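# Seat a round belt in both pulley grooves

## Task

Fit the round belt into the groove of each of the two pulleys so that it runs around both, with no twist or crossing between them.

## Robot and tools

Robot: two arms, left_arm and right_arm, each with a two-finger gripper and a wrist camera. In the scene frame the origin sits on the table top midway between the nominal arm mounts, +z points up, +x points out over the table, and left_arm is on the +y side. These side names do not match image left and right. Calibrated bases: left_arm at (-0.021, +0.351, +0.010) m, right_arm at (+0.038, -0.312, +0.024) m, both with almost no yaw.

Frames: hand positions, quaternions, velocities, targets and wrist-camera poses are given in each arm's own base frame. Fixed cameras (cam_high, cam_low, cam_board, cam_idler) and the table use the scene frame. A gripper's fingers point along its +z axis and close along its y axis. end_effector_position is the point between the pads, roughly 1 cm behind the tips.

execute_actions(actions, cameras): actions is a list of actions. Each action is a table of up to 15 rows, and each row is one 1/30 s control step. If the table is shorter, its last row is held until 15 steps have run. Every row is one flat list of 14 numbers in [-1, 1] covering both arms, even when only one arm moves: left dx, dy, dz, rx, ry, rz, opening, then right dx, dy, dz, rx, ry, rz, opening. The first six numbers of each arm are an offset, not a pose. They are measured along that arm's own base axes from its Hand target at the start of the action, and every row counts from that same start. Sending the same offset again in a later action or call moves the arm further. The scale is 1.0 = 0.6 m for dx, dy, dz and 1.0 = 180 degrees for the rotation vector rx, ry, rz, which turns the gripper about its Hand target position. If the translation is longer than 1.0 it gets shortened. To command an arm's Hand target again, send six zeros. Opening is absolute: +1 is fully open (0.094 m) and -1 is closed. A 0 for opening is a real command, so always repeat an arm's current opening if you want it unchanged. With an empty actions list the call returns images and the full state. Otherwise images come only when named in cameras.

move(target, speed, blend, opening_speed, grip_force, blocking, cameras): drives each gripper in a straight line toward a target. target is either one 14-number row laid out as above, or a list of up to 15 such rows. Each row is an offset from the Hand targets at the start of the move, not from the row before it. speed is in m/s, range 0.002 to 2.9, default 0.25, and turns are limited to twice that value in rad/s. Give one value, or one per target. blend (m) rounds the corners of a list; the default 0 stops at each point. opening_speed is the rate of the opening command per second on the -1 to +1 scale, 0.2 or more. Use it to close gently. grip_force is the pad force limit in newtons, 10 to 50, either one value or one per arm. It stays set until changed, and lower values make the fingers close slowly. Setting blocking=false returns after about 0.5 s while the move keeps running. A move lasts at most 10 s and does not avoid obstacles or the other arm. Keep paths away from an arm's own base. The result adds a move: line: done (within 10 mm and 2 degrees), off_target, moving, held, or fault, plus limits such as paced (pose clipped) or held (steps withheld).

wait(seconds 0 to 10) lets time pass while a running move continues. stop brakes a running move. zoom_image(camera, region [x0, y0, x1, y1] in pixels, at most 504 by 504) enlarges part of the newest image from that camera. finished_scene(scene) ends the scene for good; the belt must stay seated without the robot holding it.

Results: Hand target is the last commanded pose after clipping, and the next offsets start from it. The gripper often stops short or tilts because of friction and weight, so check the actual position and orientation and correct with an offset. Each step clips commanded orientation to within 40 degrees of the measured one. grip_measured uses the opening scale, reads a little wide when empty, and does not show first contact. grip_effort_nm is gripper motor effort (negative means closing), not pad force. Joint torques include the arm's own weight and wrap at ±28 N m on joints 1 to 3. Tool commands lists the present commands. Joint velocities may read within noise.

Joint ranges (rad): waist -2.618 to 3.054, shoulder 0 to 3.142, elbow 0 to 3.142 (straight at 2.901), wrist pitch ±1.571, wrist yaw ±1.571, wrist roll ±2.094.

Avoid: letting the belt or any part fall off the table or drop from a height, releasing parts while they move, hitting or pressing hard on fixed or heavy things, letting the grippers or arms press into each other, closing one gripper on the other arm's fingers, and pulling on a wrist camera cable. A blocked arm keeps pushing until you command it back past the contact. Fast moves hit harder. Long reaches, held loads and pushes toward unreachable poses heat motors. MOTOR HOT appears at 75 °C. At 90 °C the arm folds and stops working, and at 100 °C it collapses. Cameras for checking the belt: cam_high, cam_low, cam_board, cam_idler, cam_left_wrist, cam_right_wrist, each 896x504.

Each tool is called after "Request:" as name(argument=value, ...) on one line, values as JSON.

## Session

Solved. Scene 2.

Request:
execute_actions(actions=[])

Request:
zoom_image(camera="cam_idler", region=[310, 140, 810, 310])

Scene clock: 0.00 s.
left_arm: end_effector_position=(+0.3873, +0.0255, +0.0890) grip_measured=+1.000 grip_effort_nm=n/a end_effector_quat_wxyz=(+0.561, -0.074, +0.822, +0.063) | right_arm: end_effector_position=(+0.3780, -0.0286, +0.0693) grip_measured=+1.000 grip_effort_nm=n/a end_effector_quat_wxyz=(+0.544, +0.059, +0.830, -0.109)
Joint positions: left_arm=[-0.031 1.507 0.366 0.761 -0.217 -0.064 0.094] | right_arm=[0.063 1.564 0.331 0.819 0.306 0.005 0.094]
Joint velocities: within noise
Joint torques (N m): no reading
Motor temperatures (°C): left_arm=[27 29 29 29 25 25 27] | right_arm=[26 31 28 28 24 27 26]
Heat: left arm: 29 °C; right arm: 31 °C.
Hand target: left_arm +0.3922, +0.0254, +0.1006; +0.577, -0.076, +0.811, +0.061 | right_arm +0.3810, -0.0284, +0.0751; +0.551, +0.060, +0.825, -0.108
Tool commands: left_gripper/opening=+1.0 right_gripper/opening=+1.0
camera_calibration:
cam_left_wrist: T_world_to_cam=[[0.195599, -0.980441, -0.0218142, -0.0499414], [-0.699575, -0.123909, -0.703734, 0.37769], [0.687267, 0.152911, -0.710128, -0.12049], [0, 0, 0, 1]] pos_world=[0.3568, 0.0162587, 0.179141]
cam_right_wrist: T_world_to_cam=[[-0.218941, -0.968424, 0.119245, 0.0488688], [-0.737148, 0.0840959, -0.670477, 0.366376], [0.639279, -0.234696, -0.732284, -0.106694], [0, 0, 0, 1]] pos_world=[0.34898, -0.00852568, 0.16169]

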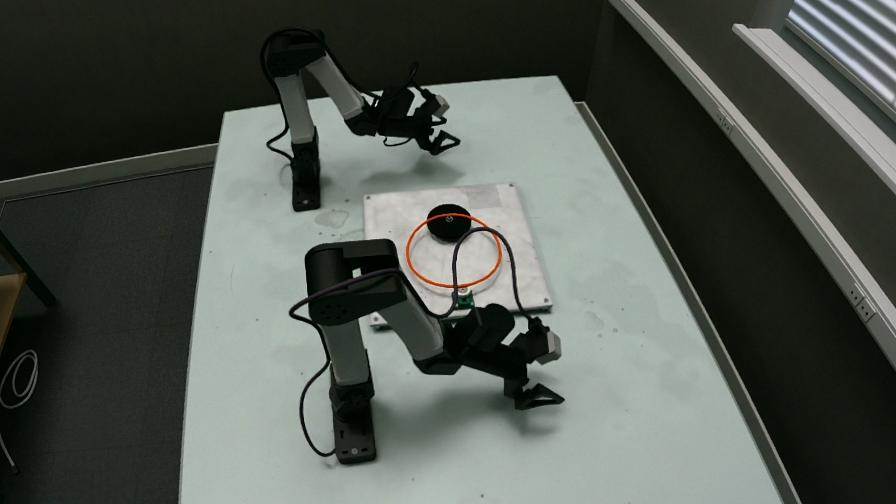

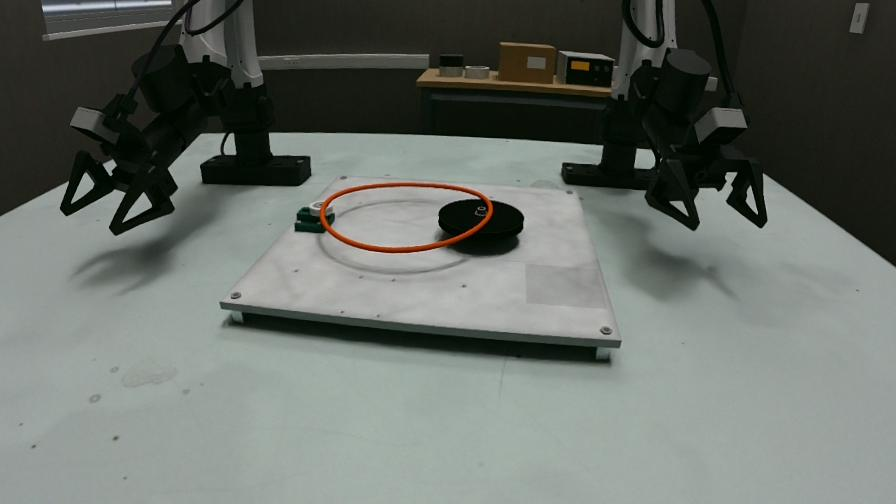

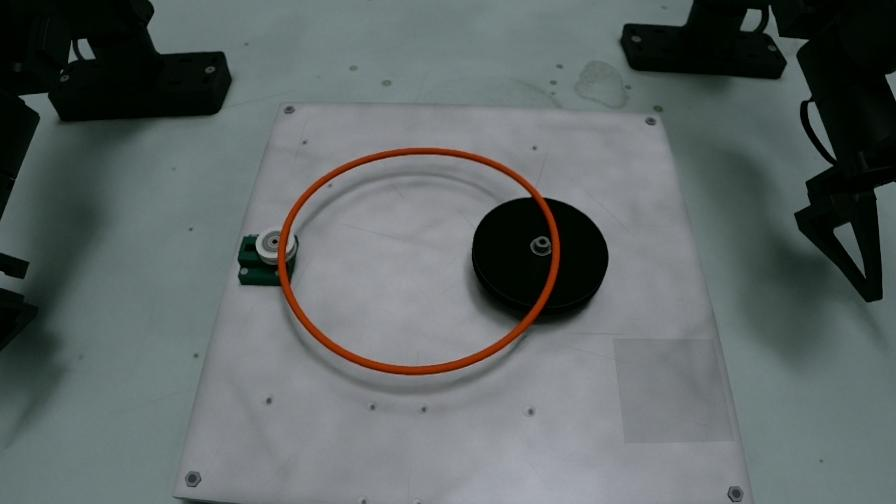

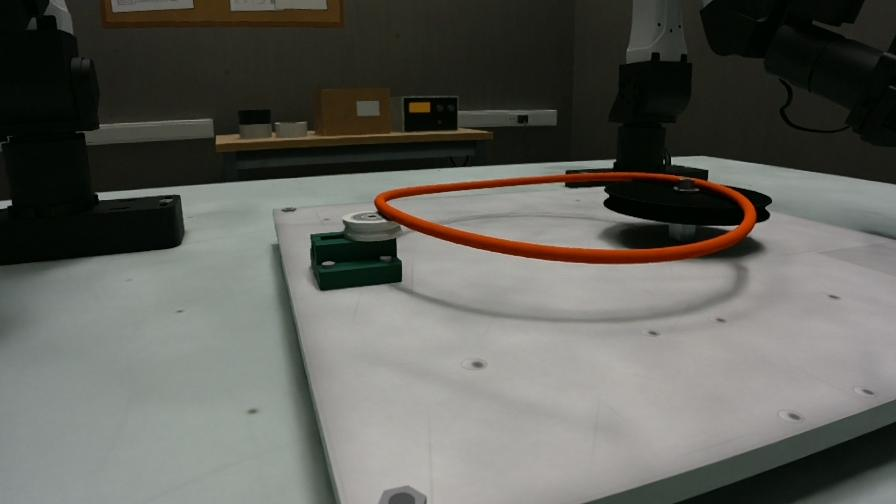

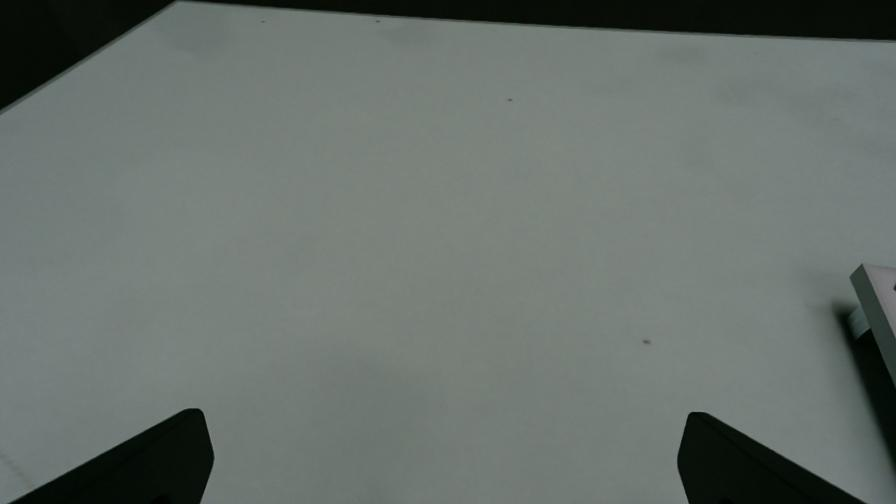

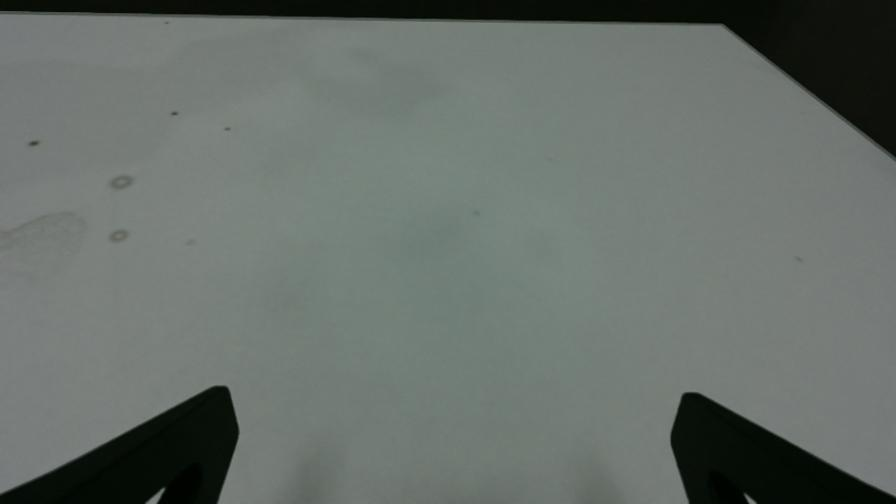

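Scaled by 1.008 from the camera's 896x504 image, which has a finer 1280x720 frame.

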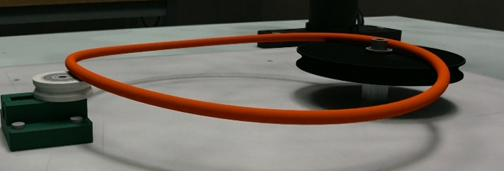

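Request:
move(target=[[0,0,0.12,-0.0336,0.3094,-0.0553,0,0,0,0,0,0,0,0],[-0.058,-0.458,0.06,-0.0336,0.3094,-0.0553,-0.45,0,0,0,0,0,0,0]], cameras=["cam_board","cam_idler","cam_left_wrist"])

Scene clock: 9.23 s.
left_arm: end_effector_position=(+0.3486, -0.2487, +0.1269) grip_measured=-0.448 grip_effort_nm=-0.10 end_effector_quat_wxyz=(+0.114, +0.012, +0.993, +0.002) | right_arm: end_effector_position=(+0.3780, -0.0286, +0.0693) grip_measured=+0.001 grip_effort_nm=-0.06 end_effector_quat_wxyz=(+0.544, +0.059, +0.830, -0.109)
Joint positions: left_arm=[-0.678 2.01 1.836 -1.219 -0.143 -0.641 0.026] | right_arm=[0.063 1.564 0.331 0.819 0.306 0.005 0.047]
Joint torques (N m): left_arm=[0.54 -8.46 9.44 0.54 -0.25 -0.09] | right_arm=[-0.43 -5 5.37 2.12 0.2 0.11]
Heat: left arm: 32 °C; right arm: 31 °C.
Hand target: left_arm +0.3575, -0.2494, +0.1366; +0.130, +0.000, +0.992, +0.000 | right_arm +0.3810, -0.0284, +0.0751; +0.551, +0.060, +0.825, -0.108
Off the commanded pose: left_arm 0.013 m, 2 deg | right_arm 0.006 m, 1 deg.
move: off_target (left_arm); target 2's new opening was sent with left_arm's hand 0.013 m and 2 deg from that target
camera_calibration:
cam_left_wrist: T_world_to_cam=[[-0.0232287, -0.999684, -0.00965694, -0.24048], [-0.981436, 0.0209631, 0.19064, 0.364085], [-0.190377, 0.013906, -0.981613, 0.280843], [0, 0, 0, 1]] pos_world=[0.405206, -0.251941, 0.203948]
Images, in order (width x height): cam_board 896x504, cam_idler 896x504, cam_left_wrist 896x504.

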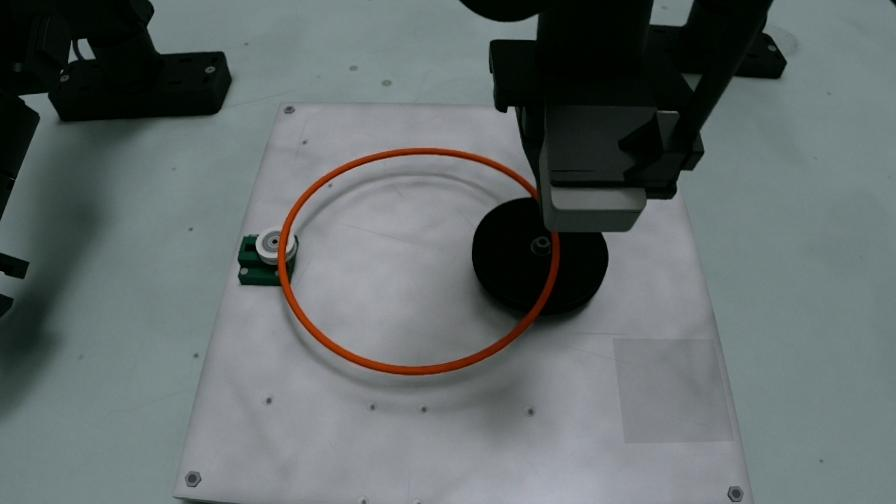

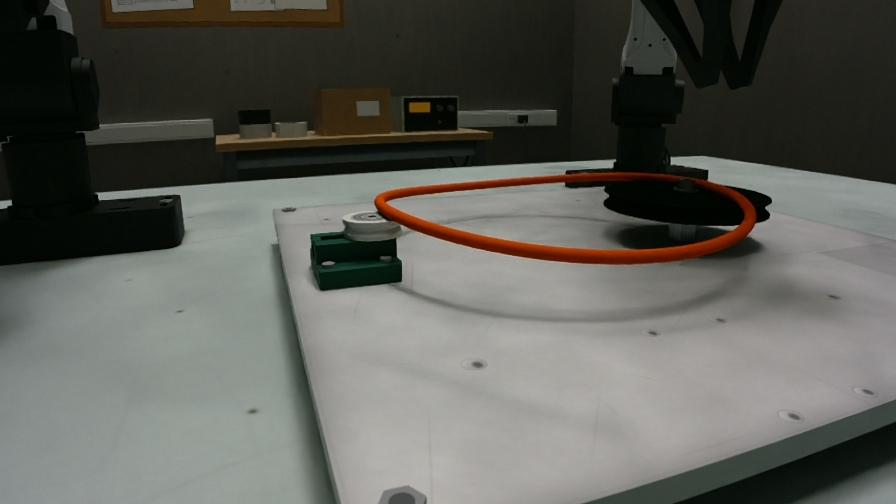

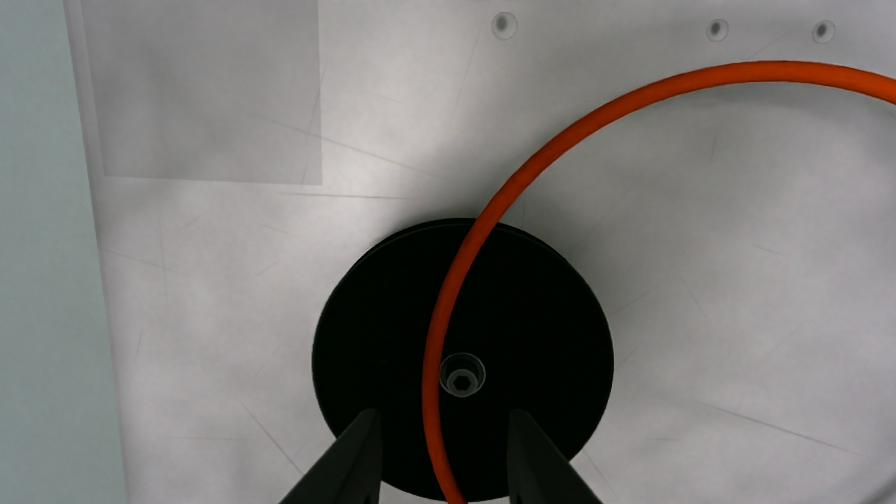

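Request:
move(target=[[0.0025,0.0123,-0.085,0,0,0,-0.45,0,0,0,0,0,0,0],[0.0025,0.0123,-0.131,0,0,0,-0.45,0,0,0,0,0,0,0]], speed=[0.1,0.04], cameras=["cam_idler","cam_left_wrist"])

Request:
zoom_image(camera="cam_idler", region=[620, 120, 800, 240])

Scene clock: 13.03 s.
left_arm: end_effector_position=(+0.3548, -0.2467, +0.0636) grip_measured=-0.448 grip_effort_nm=-0.09 end_effector_quat_wxyz=(+0.125, +0.004, +0.992, -0.006) | right_arm: end_effector_position=(+0.3780, -0.0286, +0.0693) grip_measured=+0.001 grip_effort_nm=-0.06 end_effector_quat_wxyz=(+0.544, +0.059, +0.830, -0.109)
Joint positions: left_arm=[-0.665 2.014 1.584 -0.934 -0.144 -0.641 0.026] | right_arm=[0.063 1.564 0.331 0.819 0.306 0.005 0.047]
Joint torques (N m): left_arm=[0.91 -8.36 4.9 0.86 -0.21 0.11] | right_arm=[-0.13 -4.89 5.5 2.11 0.08 0.12]
Heat: left arm: 32 °C; right arm: 31 °C.
Hand target: left_arm +0.3588, -0.2422, +0.0579; +0.130, +0.000, +0.992, +0.000 | right_arm +0.3810, -0.0284, +0.0751; +0.551, +0.060, +0.825, -0.108
Off the commanded pose: left_arm 0.008 m, 1 deg | right_arm 0.006 m, 1 deg.
move: done
camera_calibration:
cam_left_wrist: T_world_to_cam=[[-0.0105533, -0.999916, 0.00748046, -0.244484], [-0.985702, 0.0116608, 0.168094, 0.382932], [-0.168167, -0.00559955, -0.985743, 0.207354], [0, 0, 0, 1]] pos_world=[0.409747, -0.247767, 0.141858]
Images, in order (width x height): cam_idler 896x504, cam_left_wrist 896x504.

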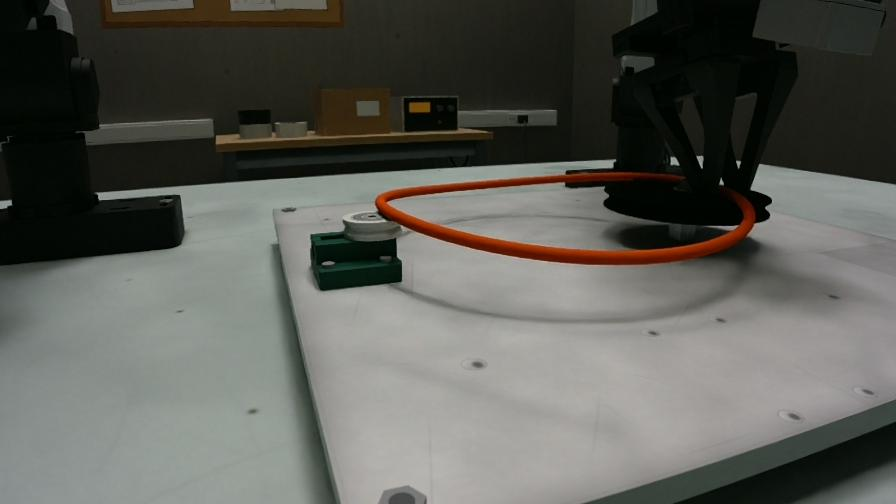

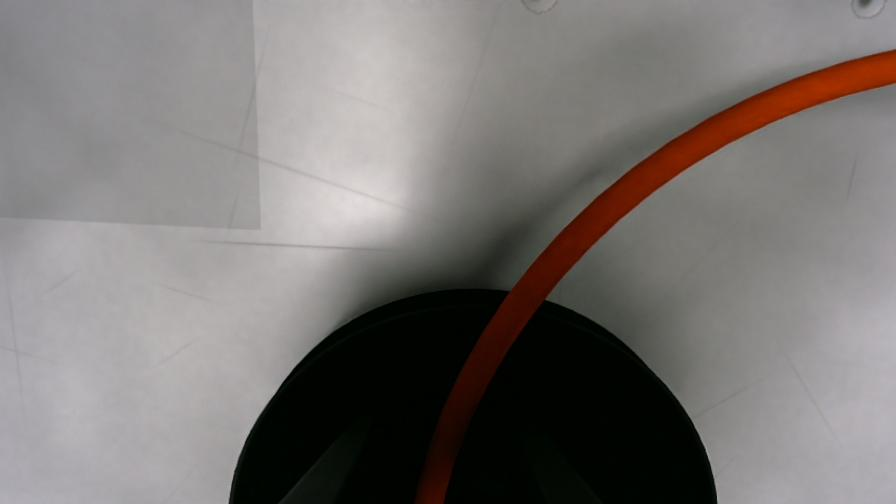

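Scaled by 2.800 from the camera's 896x504 image, which has a finer 1280x720 frame.

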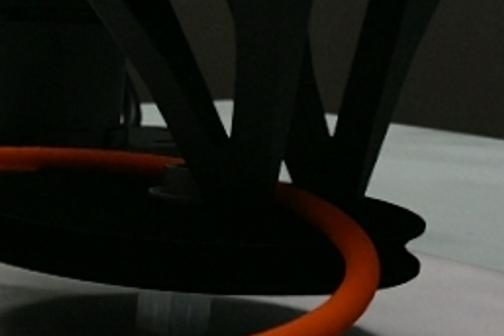

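Request:
move(target=[[0,0,0,0,0,0,-0.93,0,0,0,0,0,0,0],[0,0,0,0,0,0,-0.93,0,0,0,0,0,0,0]], opening_speed=0.3)

Request:
move(target=[[0,0,0.1,0,0,0,-0.93,0,0,0,0,0,0,0],[0,0.08,0.1,0,0,0,-0.93,0,0,0,0,0,0,0]], speed=0.07, cameras=["cam_low","cam_board","cam_idler","cam_left_wrist"])

Scene clock: 16.23 s.
left_arm: end_effector_position=(+0.3545, -0.2458, +0.0631) grip_measured=-0.905 grip_effort_nm=-1.01 end_effector_quat_wxyz=(+0.125, +0.004, +0.992, -0.004) | right_arm: end_effector_position=(+0.3780, -0.0286, +0.0693) grip_measured=+0.001 grip_effort_nm=-0.06 end_effector_quat_wxyz=(+0.544, +0.059, +0.830, -0.109)
Joint positions: left_arm=[-0.665 2.014 1.582 -0.935 -0.146 -0.641 0.004] | right_arm=[0.063 1.564 0.331 0.819 0.306 0.005 0.047]
Joint torques (N m): left_arm=[0.91 -8.34 5.01 0.87 -0.19 0.11] | right_arm=[-0.13 -4.92 5.42 2.07 0.15 0.08]
Heat: left arm: 33 °C; right arm: 31 °C.
Hand target: left_arm +0.3588, -0.2421, +0.0579; +0.130, +0.000, +0.992, +0.000 | right_arm +0.3810, -0.0284, +0.0751; +0.551, +0.060, +0.825, -0.108
Off the commanded pose: left_arm 0.008 m, 1 deg | right_arm 0.006 m, 1 deg.
move: done

Scene clock: 18.93 s.
left_arm: end_effector_position=(+0.3567, -0.1931, +0.1051) grip_measured=-0.905 grip_effort_nm=-1.01 end_effector_quat_wxyz=(+0.112, -0.002, +0.994, +0.017) | right_arm: end_effector_position=(+0.3780, -0.0286, +0.0693) grip_measured=+0.001 grip_effort_nm=-0.06 end_effector_quat_wxyz=(+0.544, +0.059, +0.830, -0.109)
Joint positions: left_arm=[-0.559 1.921 1.626 -1.103 -0.148 -0.55 0.004] | right_arm=[0.063 1.564 0.331 0.819 0.306 0.005 0.047]
Joint torques (N m): left_arm=[0.65 -11.56 5.29 0.78 0.07 0.22] | right_arm=[-0.27 -4.89 5.44 2.07 0.09 0.11]
Motor temperatures (°C): left_arm=[27 34 31 31 25 25 27] | right_arm=[26 31 29 31 24 27 26]
Heat: left arm: 34 °C; right arm: 31 °C.
Hand target: left_arm +0.3588, -0.1941, +0.1179; +0.130, +0.000, +0.992, +0.000 | right_arm +0.3810, -0.0284, +0.0751; +0.551, +0.060, +0.825, -0.108
Off the commanded pose: left_arm 0.013 m, 3 deg | right_arm 0.006 m, 1 deg.
move: off_target (left_arm)
camera_calibration:
cam_left_wrist: T_world_to_cam=[[0.00731559, -0.999296, -0.0367974, -0.192887], [-0.980905, -0.0143232, 0.19396, 0.36772], [-0.194351, 0.0346758, -0.980319, 0.265487], [0, 0, 0, 1]] pos_world=[0.413707, -0.19669, 0.181841]
Images, in order (width x height): cam_low 896x504, cam_board 896x504, cam_idler 896x504, cam_left_wrist 896x504.

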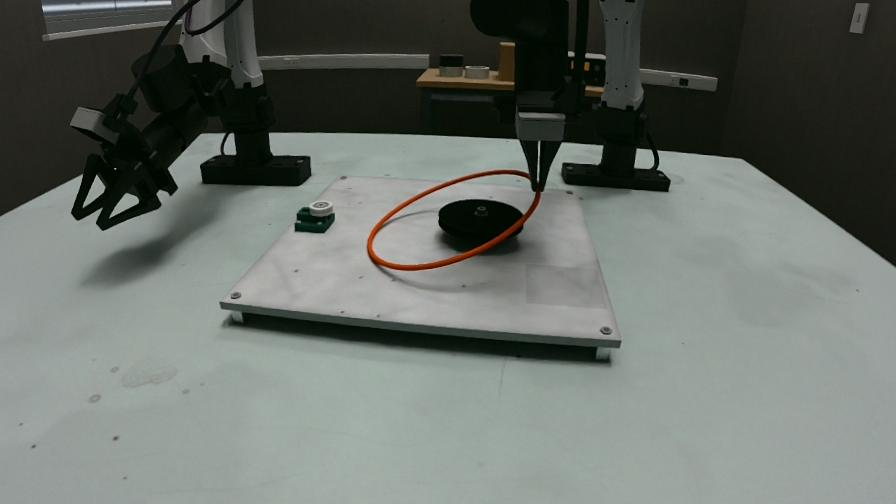

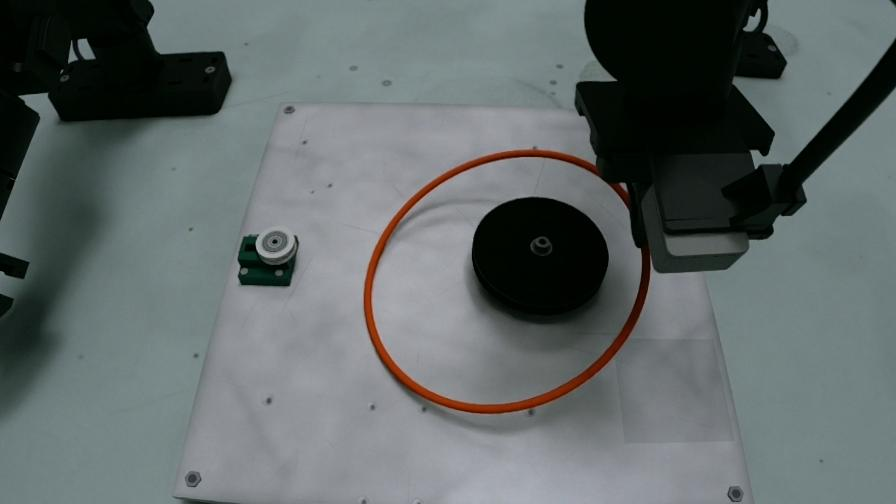

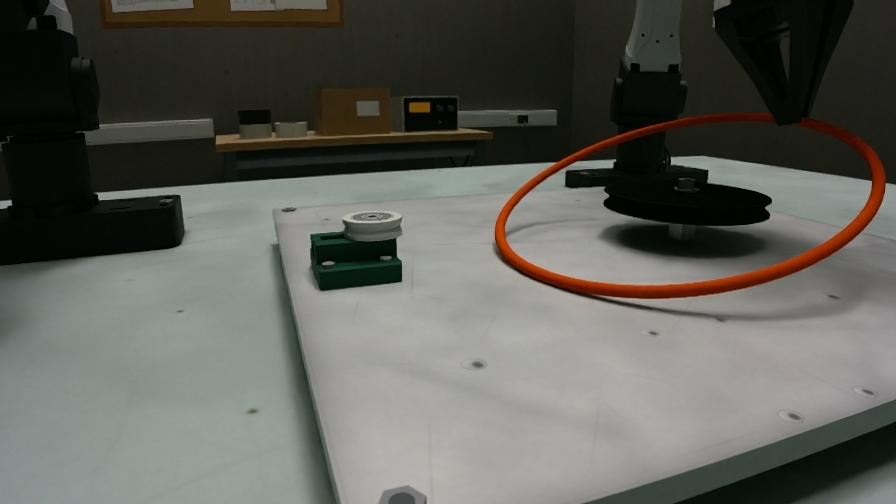

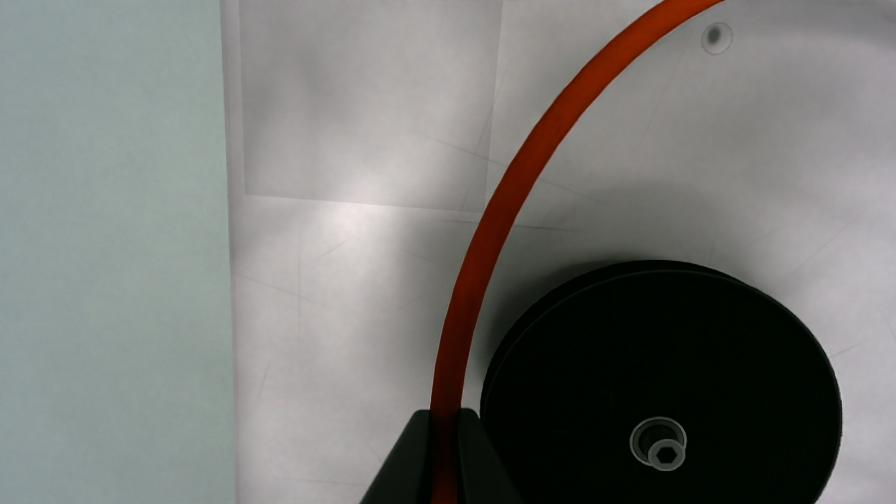

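Request:
move(target=[0,0,0.0,-0.139,0,0,-0.93,0,0,0,0,0,0,0], speed=0.1, cameras=["cam_low","cam_board","cam_idler"])

Scene clock: 23.03 s.
left_arm: end_effector_position=(+0.3559, -0.1933, +0.1046) grip_measured=-0.905 grip_effort_nm=-1.01 end_effector_quat_wxyz=(+0.106, -0.035, +0.974, -0.198) | right_arm: end_effector_position=(+0.3780, -0.0286, +0.0693) grip_measured=+0.001 grip_effort_nm=-0.06 end_effector_quat_wxyz=(+0.544, +0.059, +0.830, -0.109)
Joint positions: left_arm=[-0.381 1.75 1.338 -0.792 0.273 -0.505 0.004] | right_arm=[0.063 1.564 0.331 0.819 0.306 0.005 0.047]
Joint torques (N m): left_arm=[0.87 -10.3 5.52 1.16 0.36 0.27] | right_arm=[-0.24 -4.88 5.31 2.08 0.12 0.13]
Heat: left arm: 36 °C; right arm: 31 °C.
Hand target: left_arm +0.3589, -0.1940, +0.1180; +0.127, -0.028, +0.968, -0.215 | right_arm +0.3810, -0.0284, +0.0751; +0.551, +0.060, +0.825, -0.108
Off the commanded pose: left_arm 0.014 m, 3 deg | right_arm 0.006 m, 1 deg.
move: off_target (left_arm)
Images, in order (width x height): cam_low 896x504, cam_board 896x504, cam_idler 896x504.

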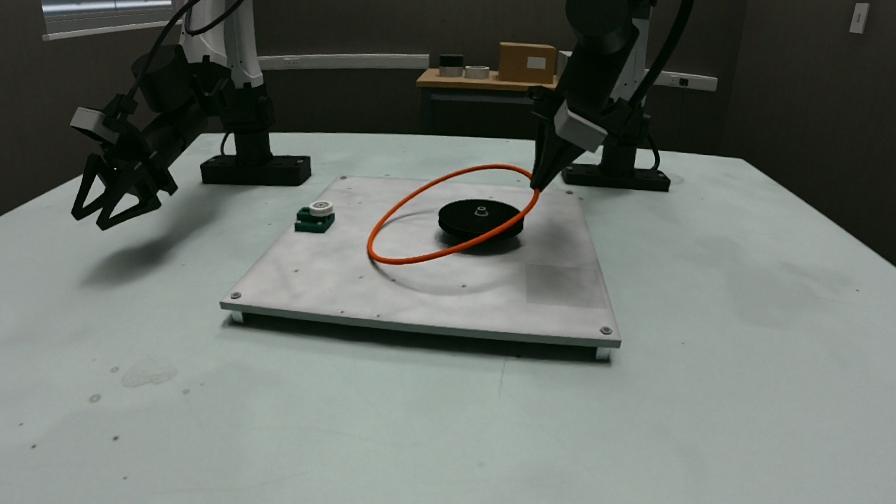

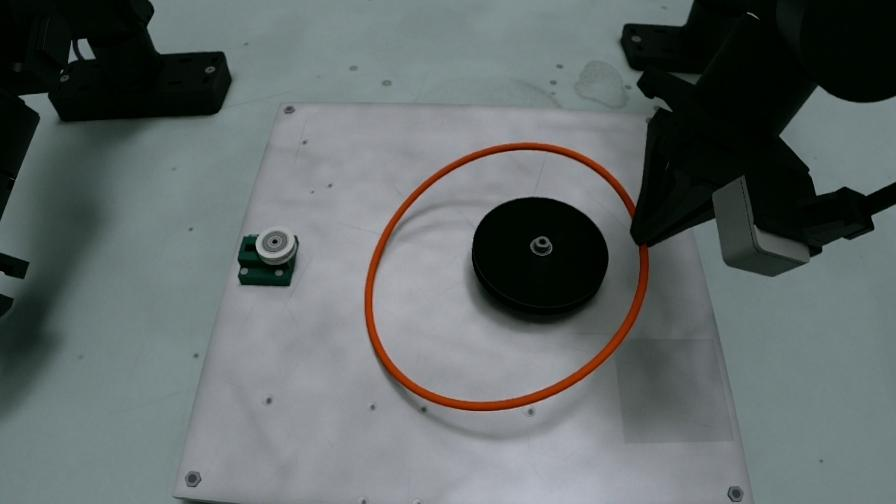

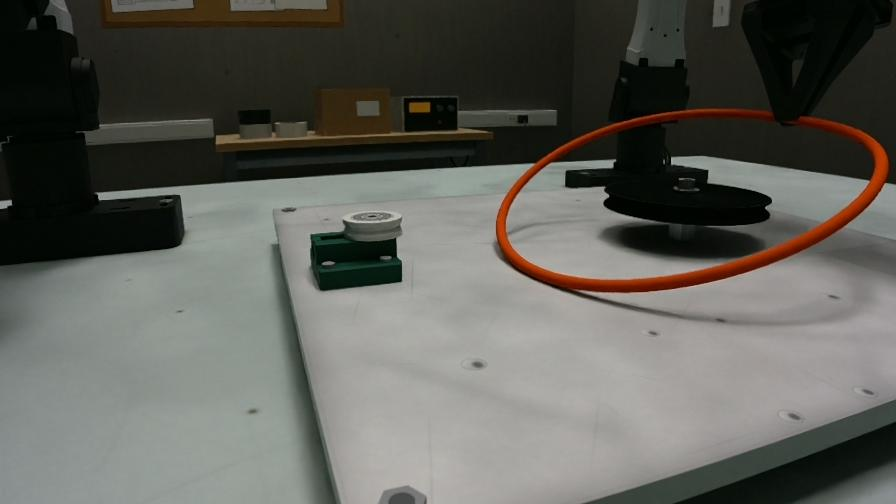

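Request:
move(target=[[0,0,0,0,0,0,-0.93,0,0,0.15,0.32,0.218,0.173,-0.3],[0,0,0,0,0,0,-0.93,-0.145,0.37,0.1,0.32,0.218,0.173,-0.4]], speed=0.2, cameras=["cam_low","cam_board","cam_idler","cam_right_wrist"])

Scene clock: 32.03 s.
left_arm: end_effector_position=(+0.3560, -0.1934, +0.1047) grip_measured=-0.905 grip_effort_nm=-1.01 end_effector_quat_wxyz=(+0.106, -0.035, +0.974, -0.199) | right_arm: end_effector_position=(+0.2929, +0.1937, +0.1308) grip_measured=-0.398 grip_effort_nm=-0.06 end_effector_quat_wxyz=(+0.155, +0.064, +0.892, +0.420)
Joint positions: left_arm=[-0.381 1.75 1.338 -0.791 0.274 -0.505 0.004] | right_arm=[0.276 1.329 0.772 -0.302 -0.658 0.672 0.028]
Joint torques (N m): left_arm=[0.87 -10.29 5.52 1.17 0.34 0.27] | right_arm=[0.28 -5.93 5.67 1.73 -0.06 0.15]
Motor temperatures (°C): left_arm=[27 39 31 32 25 25 28] | right_arm=[26 32 30 31 24 27 26]
Heat: left arm: 39 °C; right arm: 32 °C.
Hand target: left_arm +0.3589, -0.1940, +0.1180; +0.127, -0.028, +0.968, -0.215 | right_arm +0.2940, +0.1937, +0.1352; +0.170, +0.062, +0.889, +0.420
Off the commanded pose: left_arm 0.014 m, 3 deg | right_arm 0.004 m, 2 deg.
move: off_target (left_arm)
camera_calibration:
cam_right_wrist: T_world_to_cam=[[0.0156912, -0.641056, -0.767334, 0.221979], [-0.995305, -0.0833204, 0.0492557, 0.339959], [-0.0955102, 0.762958, -0.639354, 0.0547359], [0, 0, 0, 1]] pos_world=[0.340107, 0.128865, 0.188582]
Images, in order (width x height): cam_low 896x504, cam_board 896x504, cam_idler 896x504, cam_right_wrist 896x504.

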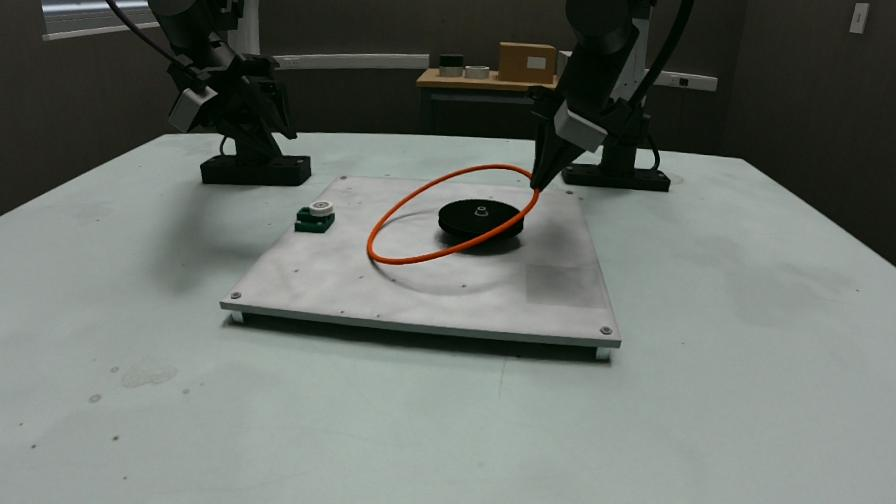

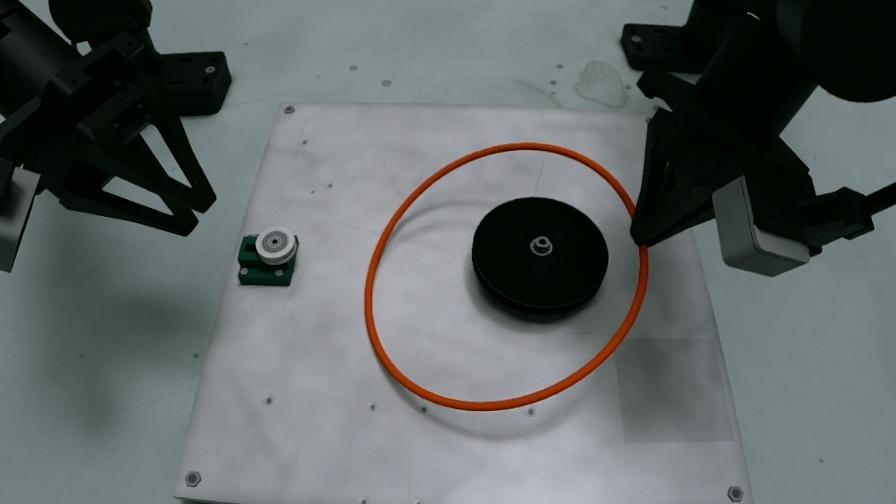

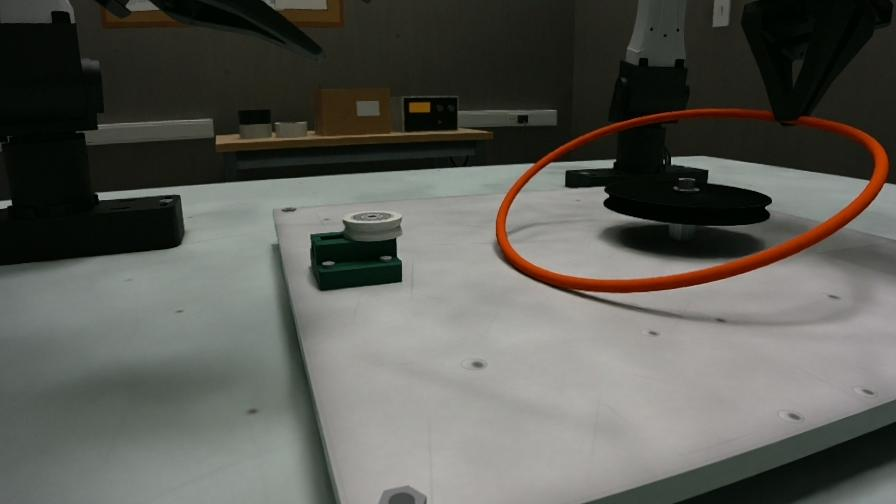

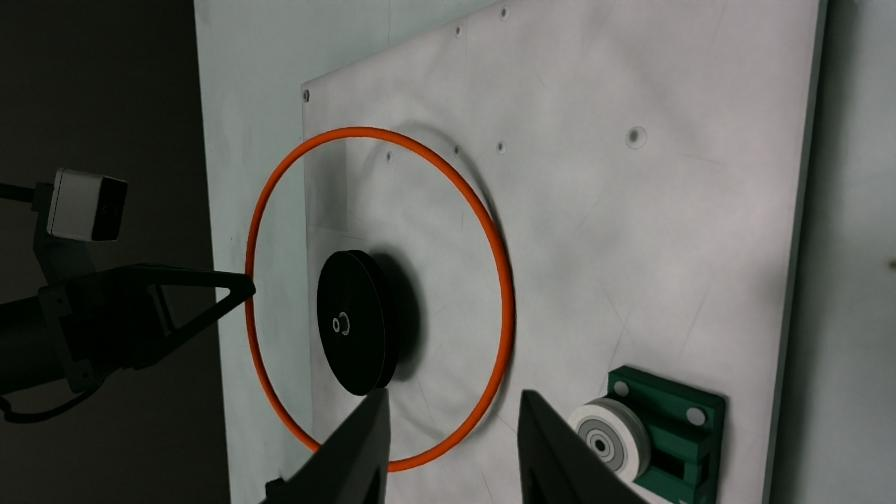

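Request:
move(target=[0,0,0.075,0,0,0,-0.93,0,0,0,0,0,0,-0.4], speed=0.08, cameras=["cam_low","cam_idler","cam_right_wrist"])

Scene clock: 34.13 s.
left_arm: end_effector_position=(+0.3514, -0.1916, +0.1379) grip_measured=-0.905 grip_effort_nm=-1.01 end_effector_quat_wxyz=(+0.099, -0.036, +0.975, -0.196) | right_arm: end_effector_position=(+0.2929, +0.1937, +0.1308) grip_measured=-0.398 grip_effort_nm=-0.06 end_effector_quat_wxyz=(+0.155, +0.064, +0.892, +0.420)
Joint positions: left_arm=[-0.381 1.731 1.453 -0.941 0.274 -0.505 0.004] | right_arm=[0.276 1.329 0.772 -0.302 -0.658 0.672 0.028]
Joint torques (N m): left_arm=[0.88 -9.68 9.62 0.9 0.34 0.27] | right_arm=[0.28 -5.9 5.64 1.75 -0.06 0.14]
Heat: left arm: 40 °C; right arm: 32 °C.
Hand target: left_arm +0.3590, -0.1940, +0.1629; +0.127, -0.028, +0.968, -0.214 | right_arm +0.2940, +0.1937, +0.1351; +0.170, +0.062, +0.890, +0.419
Off the commanded pose: left_arm 0.026 m, 4 deg | right_arm 0.004 m, 2 deg.
move: off_target (left_arm)
camera_calibration:
cam_right_wrist: T_world_to_cam=[[0.0156081, -0.641283, -0.767145, 0.222], [-0.995325, -0.0831039, 0.0492188, 0.340044], [-0.095316, 0.76279, -0.639582, 0.0547438], [0, 0, 0, 1]] pos_world=[0.340207, 0.128866, 0.188583]
Images, in order (width x height): cam_low 896x504, cam_idler 896x504, cam_right_wrist 896x504.

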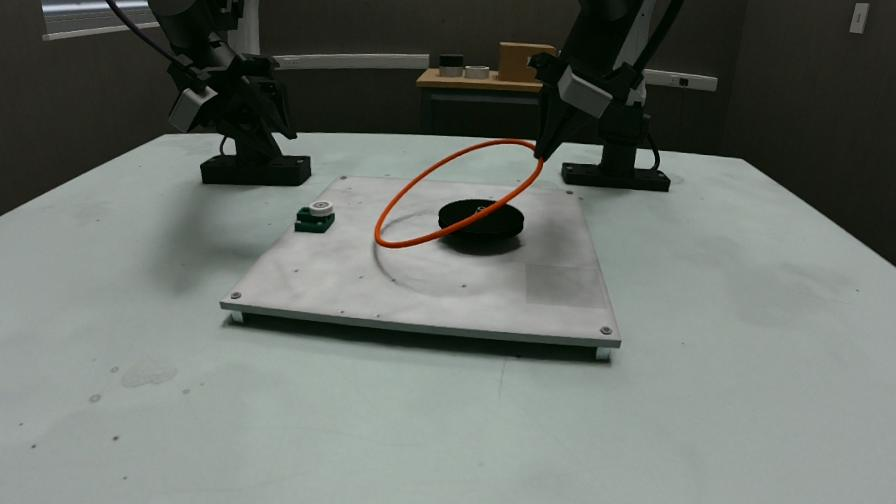

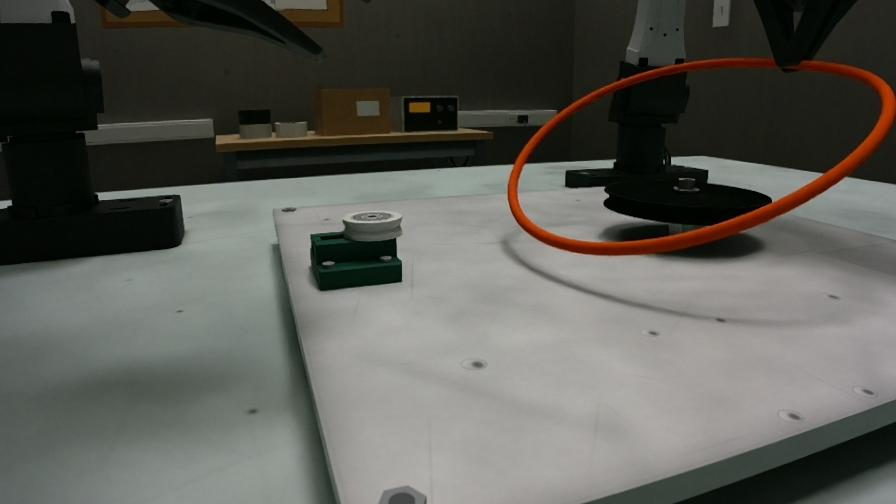

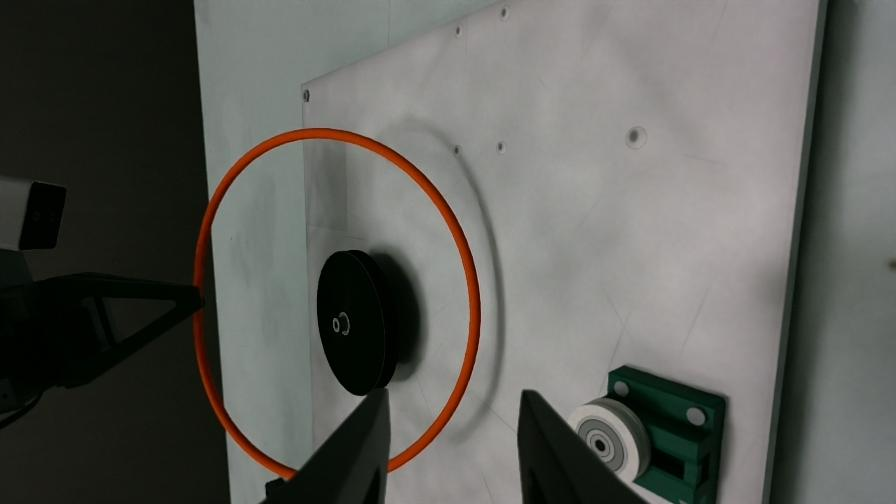

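Request:
move(target=[[0,0,0,0,0,0,-0.93,-0.03,0.098,-0.117,0,0,0,-0.4],[0,0,0,0,0,0,-0.93,-0.007,0.143,-0.148,0,0,0,-0.4]], speed=0.08, cameras=["cam_low","cam_board","cam_idler","cam_right_wrist"])

Request:
zoom_image(camera="cam_idler", region=[440, 150, 640, 290])

Scene clock: 38.57 s.
left_arm: end_effector_position=(+0.3513, -0.1915, +0.1378) grip_measured=-0.905 grip_effort_nm=-1.01 end_effector_quat_wxyz=(+0.099, -0.036, +0.975, -0.196) | right_arm: end_effector_position=(+0.2799, +0.2755, +0.0425) grip_measured=-0.399 grip_effort_nm=-0.05 end_effector_quat_wxyz=(+0.154, +0.060, +0.892, +0.420)
Joint positions: left_arm=[-0.381 1.731 1.453 -0.942 0.274 -0.505 0.004] | right_arm=[0.586 1.635 0.595 0.315 -0.444 0.923 0.028]
Joint torques (N m): left_arm=[0.88 -9.68 9.62 0.91 0.34 0.27] | right_arm=[0.36 -4.33 6.9 1.94 0.2 0.14]
Heat: left arm: 39 °C; right arm: 32 °C.
Hand target: left_arm +0.3589, -0.1940, +0.1629; +0.127, -0.028, +0.968, -0.214 | right_arm +0.2897, +0.2795, +0.0463; +0.170, +0.062, +0.890, +0.419
Off the commanded pose: left_arm 0.026 m, 4 deg | right_arm 0.011 m, 2 deg.
move: off_target (left_arm, right_arm)
camera_calibration:
cam_right_wrist: T_world_to_cam=[[0.0219164, -0.641936, -0.766445, 0.205256], [-0.99472, -0.0908839, 0.047676, 0.340177], [-0.100262, 0.761353, -0.640538, -0.0635632], [0, 0, 0, 1]] pos_world=[0.327509, 0.211072, 0.100384]
Images, in order (width x height): cam_low 896x504, cam_board 896x504, cam_idler 896x504, cam_right_wrist 896x504.

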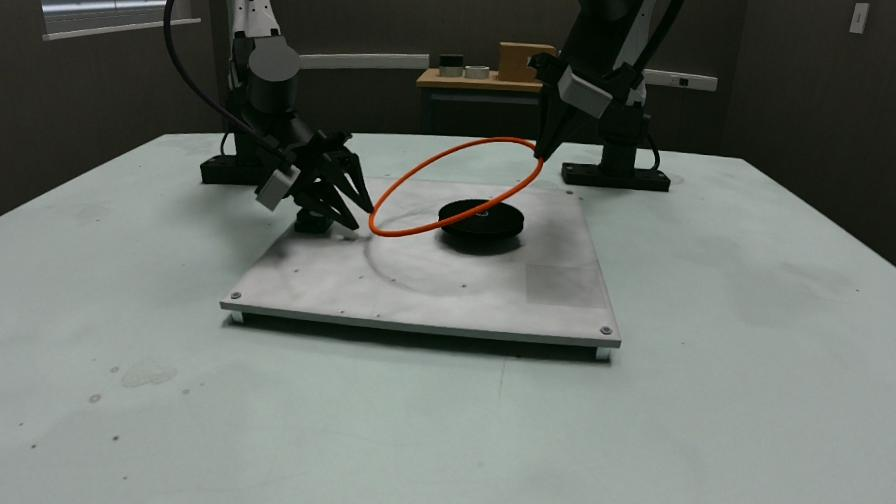

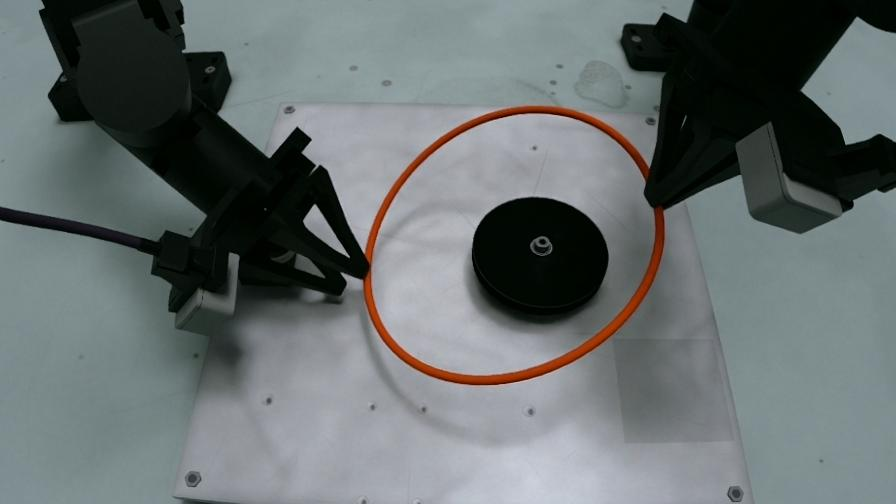

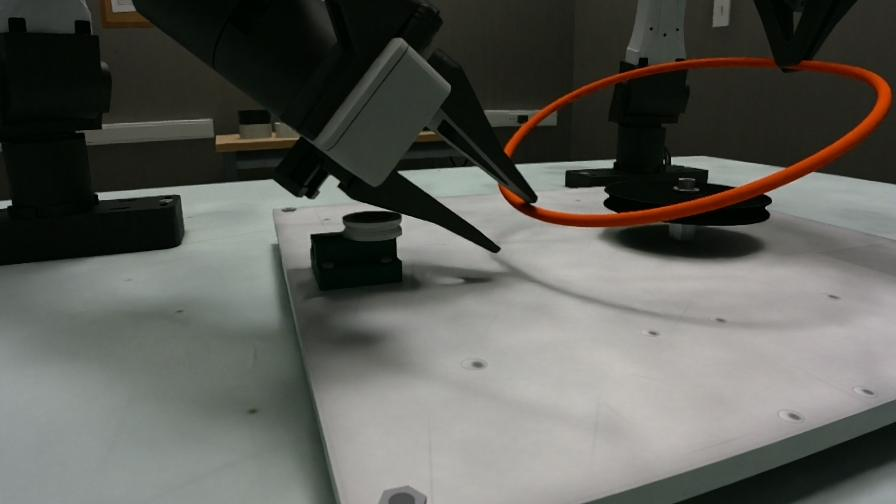

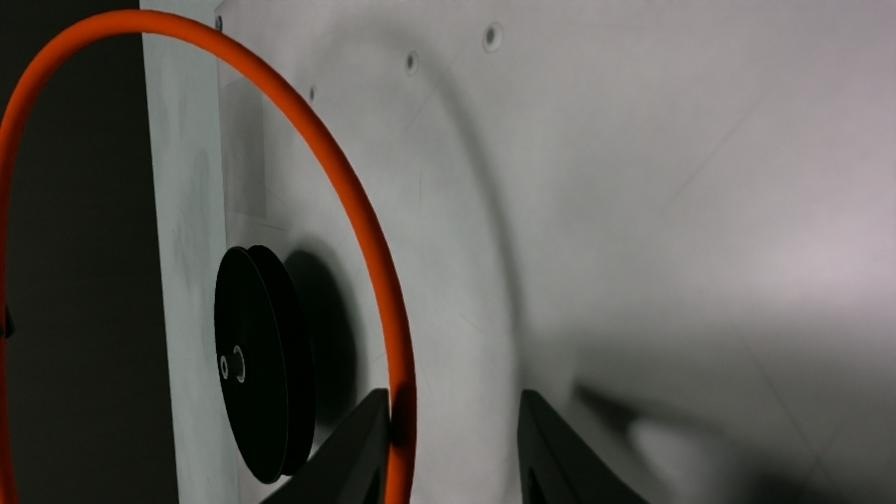

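Scaled by 2.520 from the camera's 896x504 image, which has a finer 1280x720 frame.

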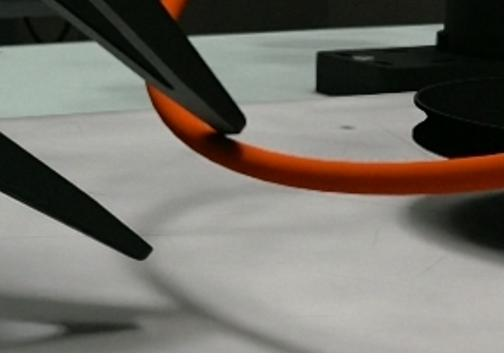

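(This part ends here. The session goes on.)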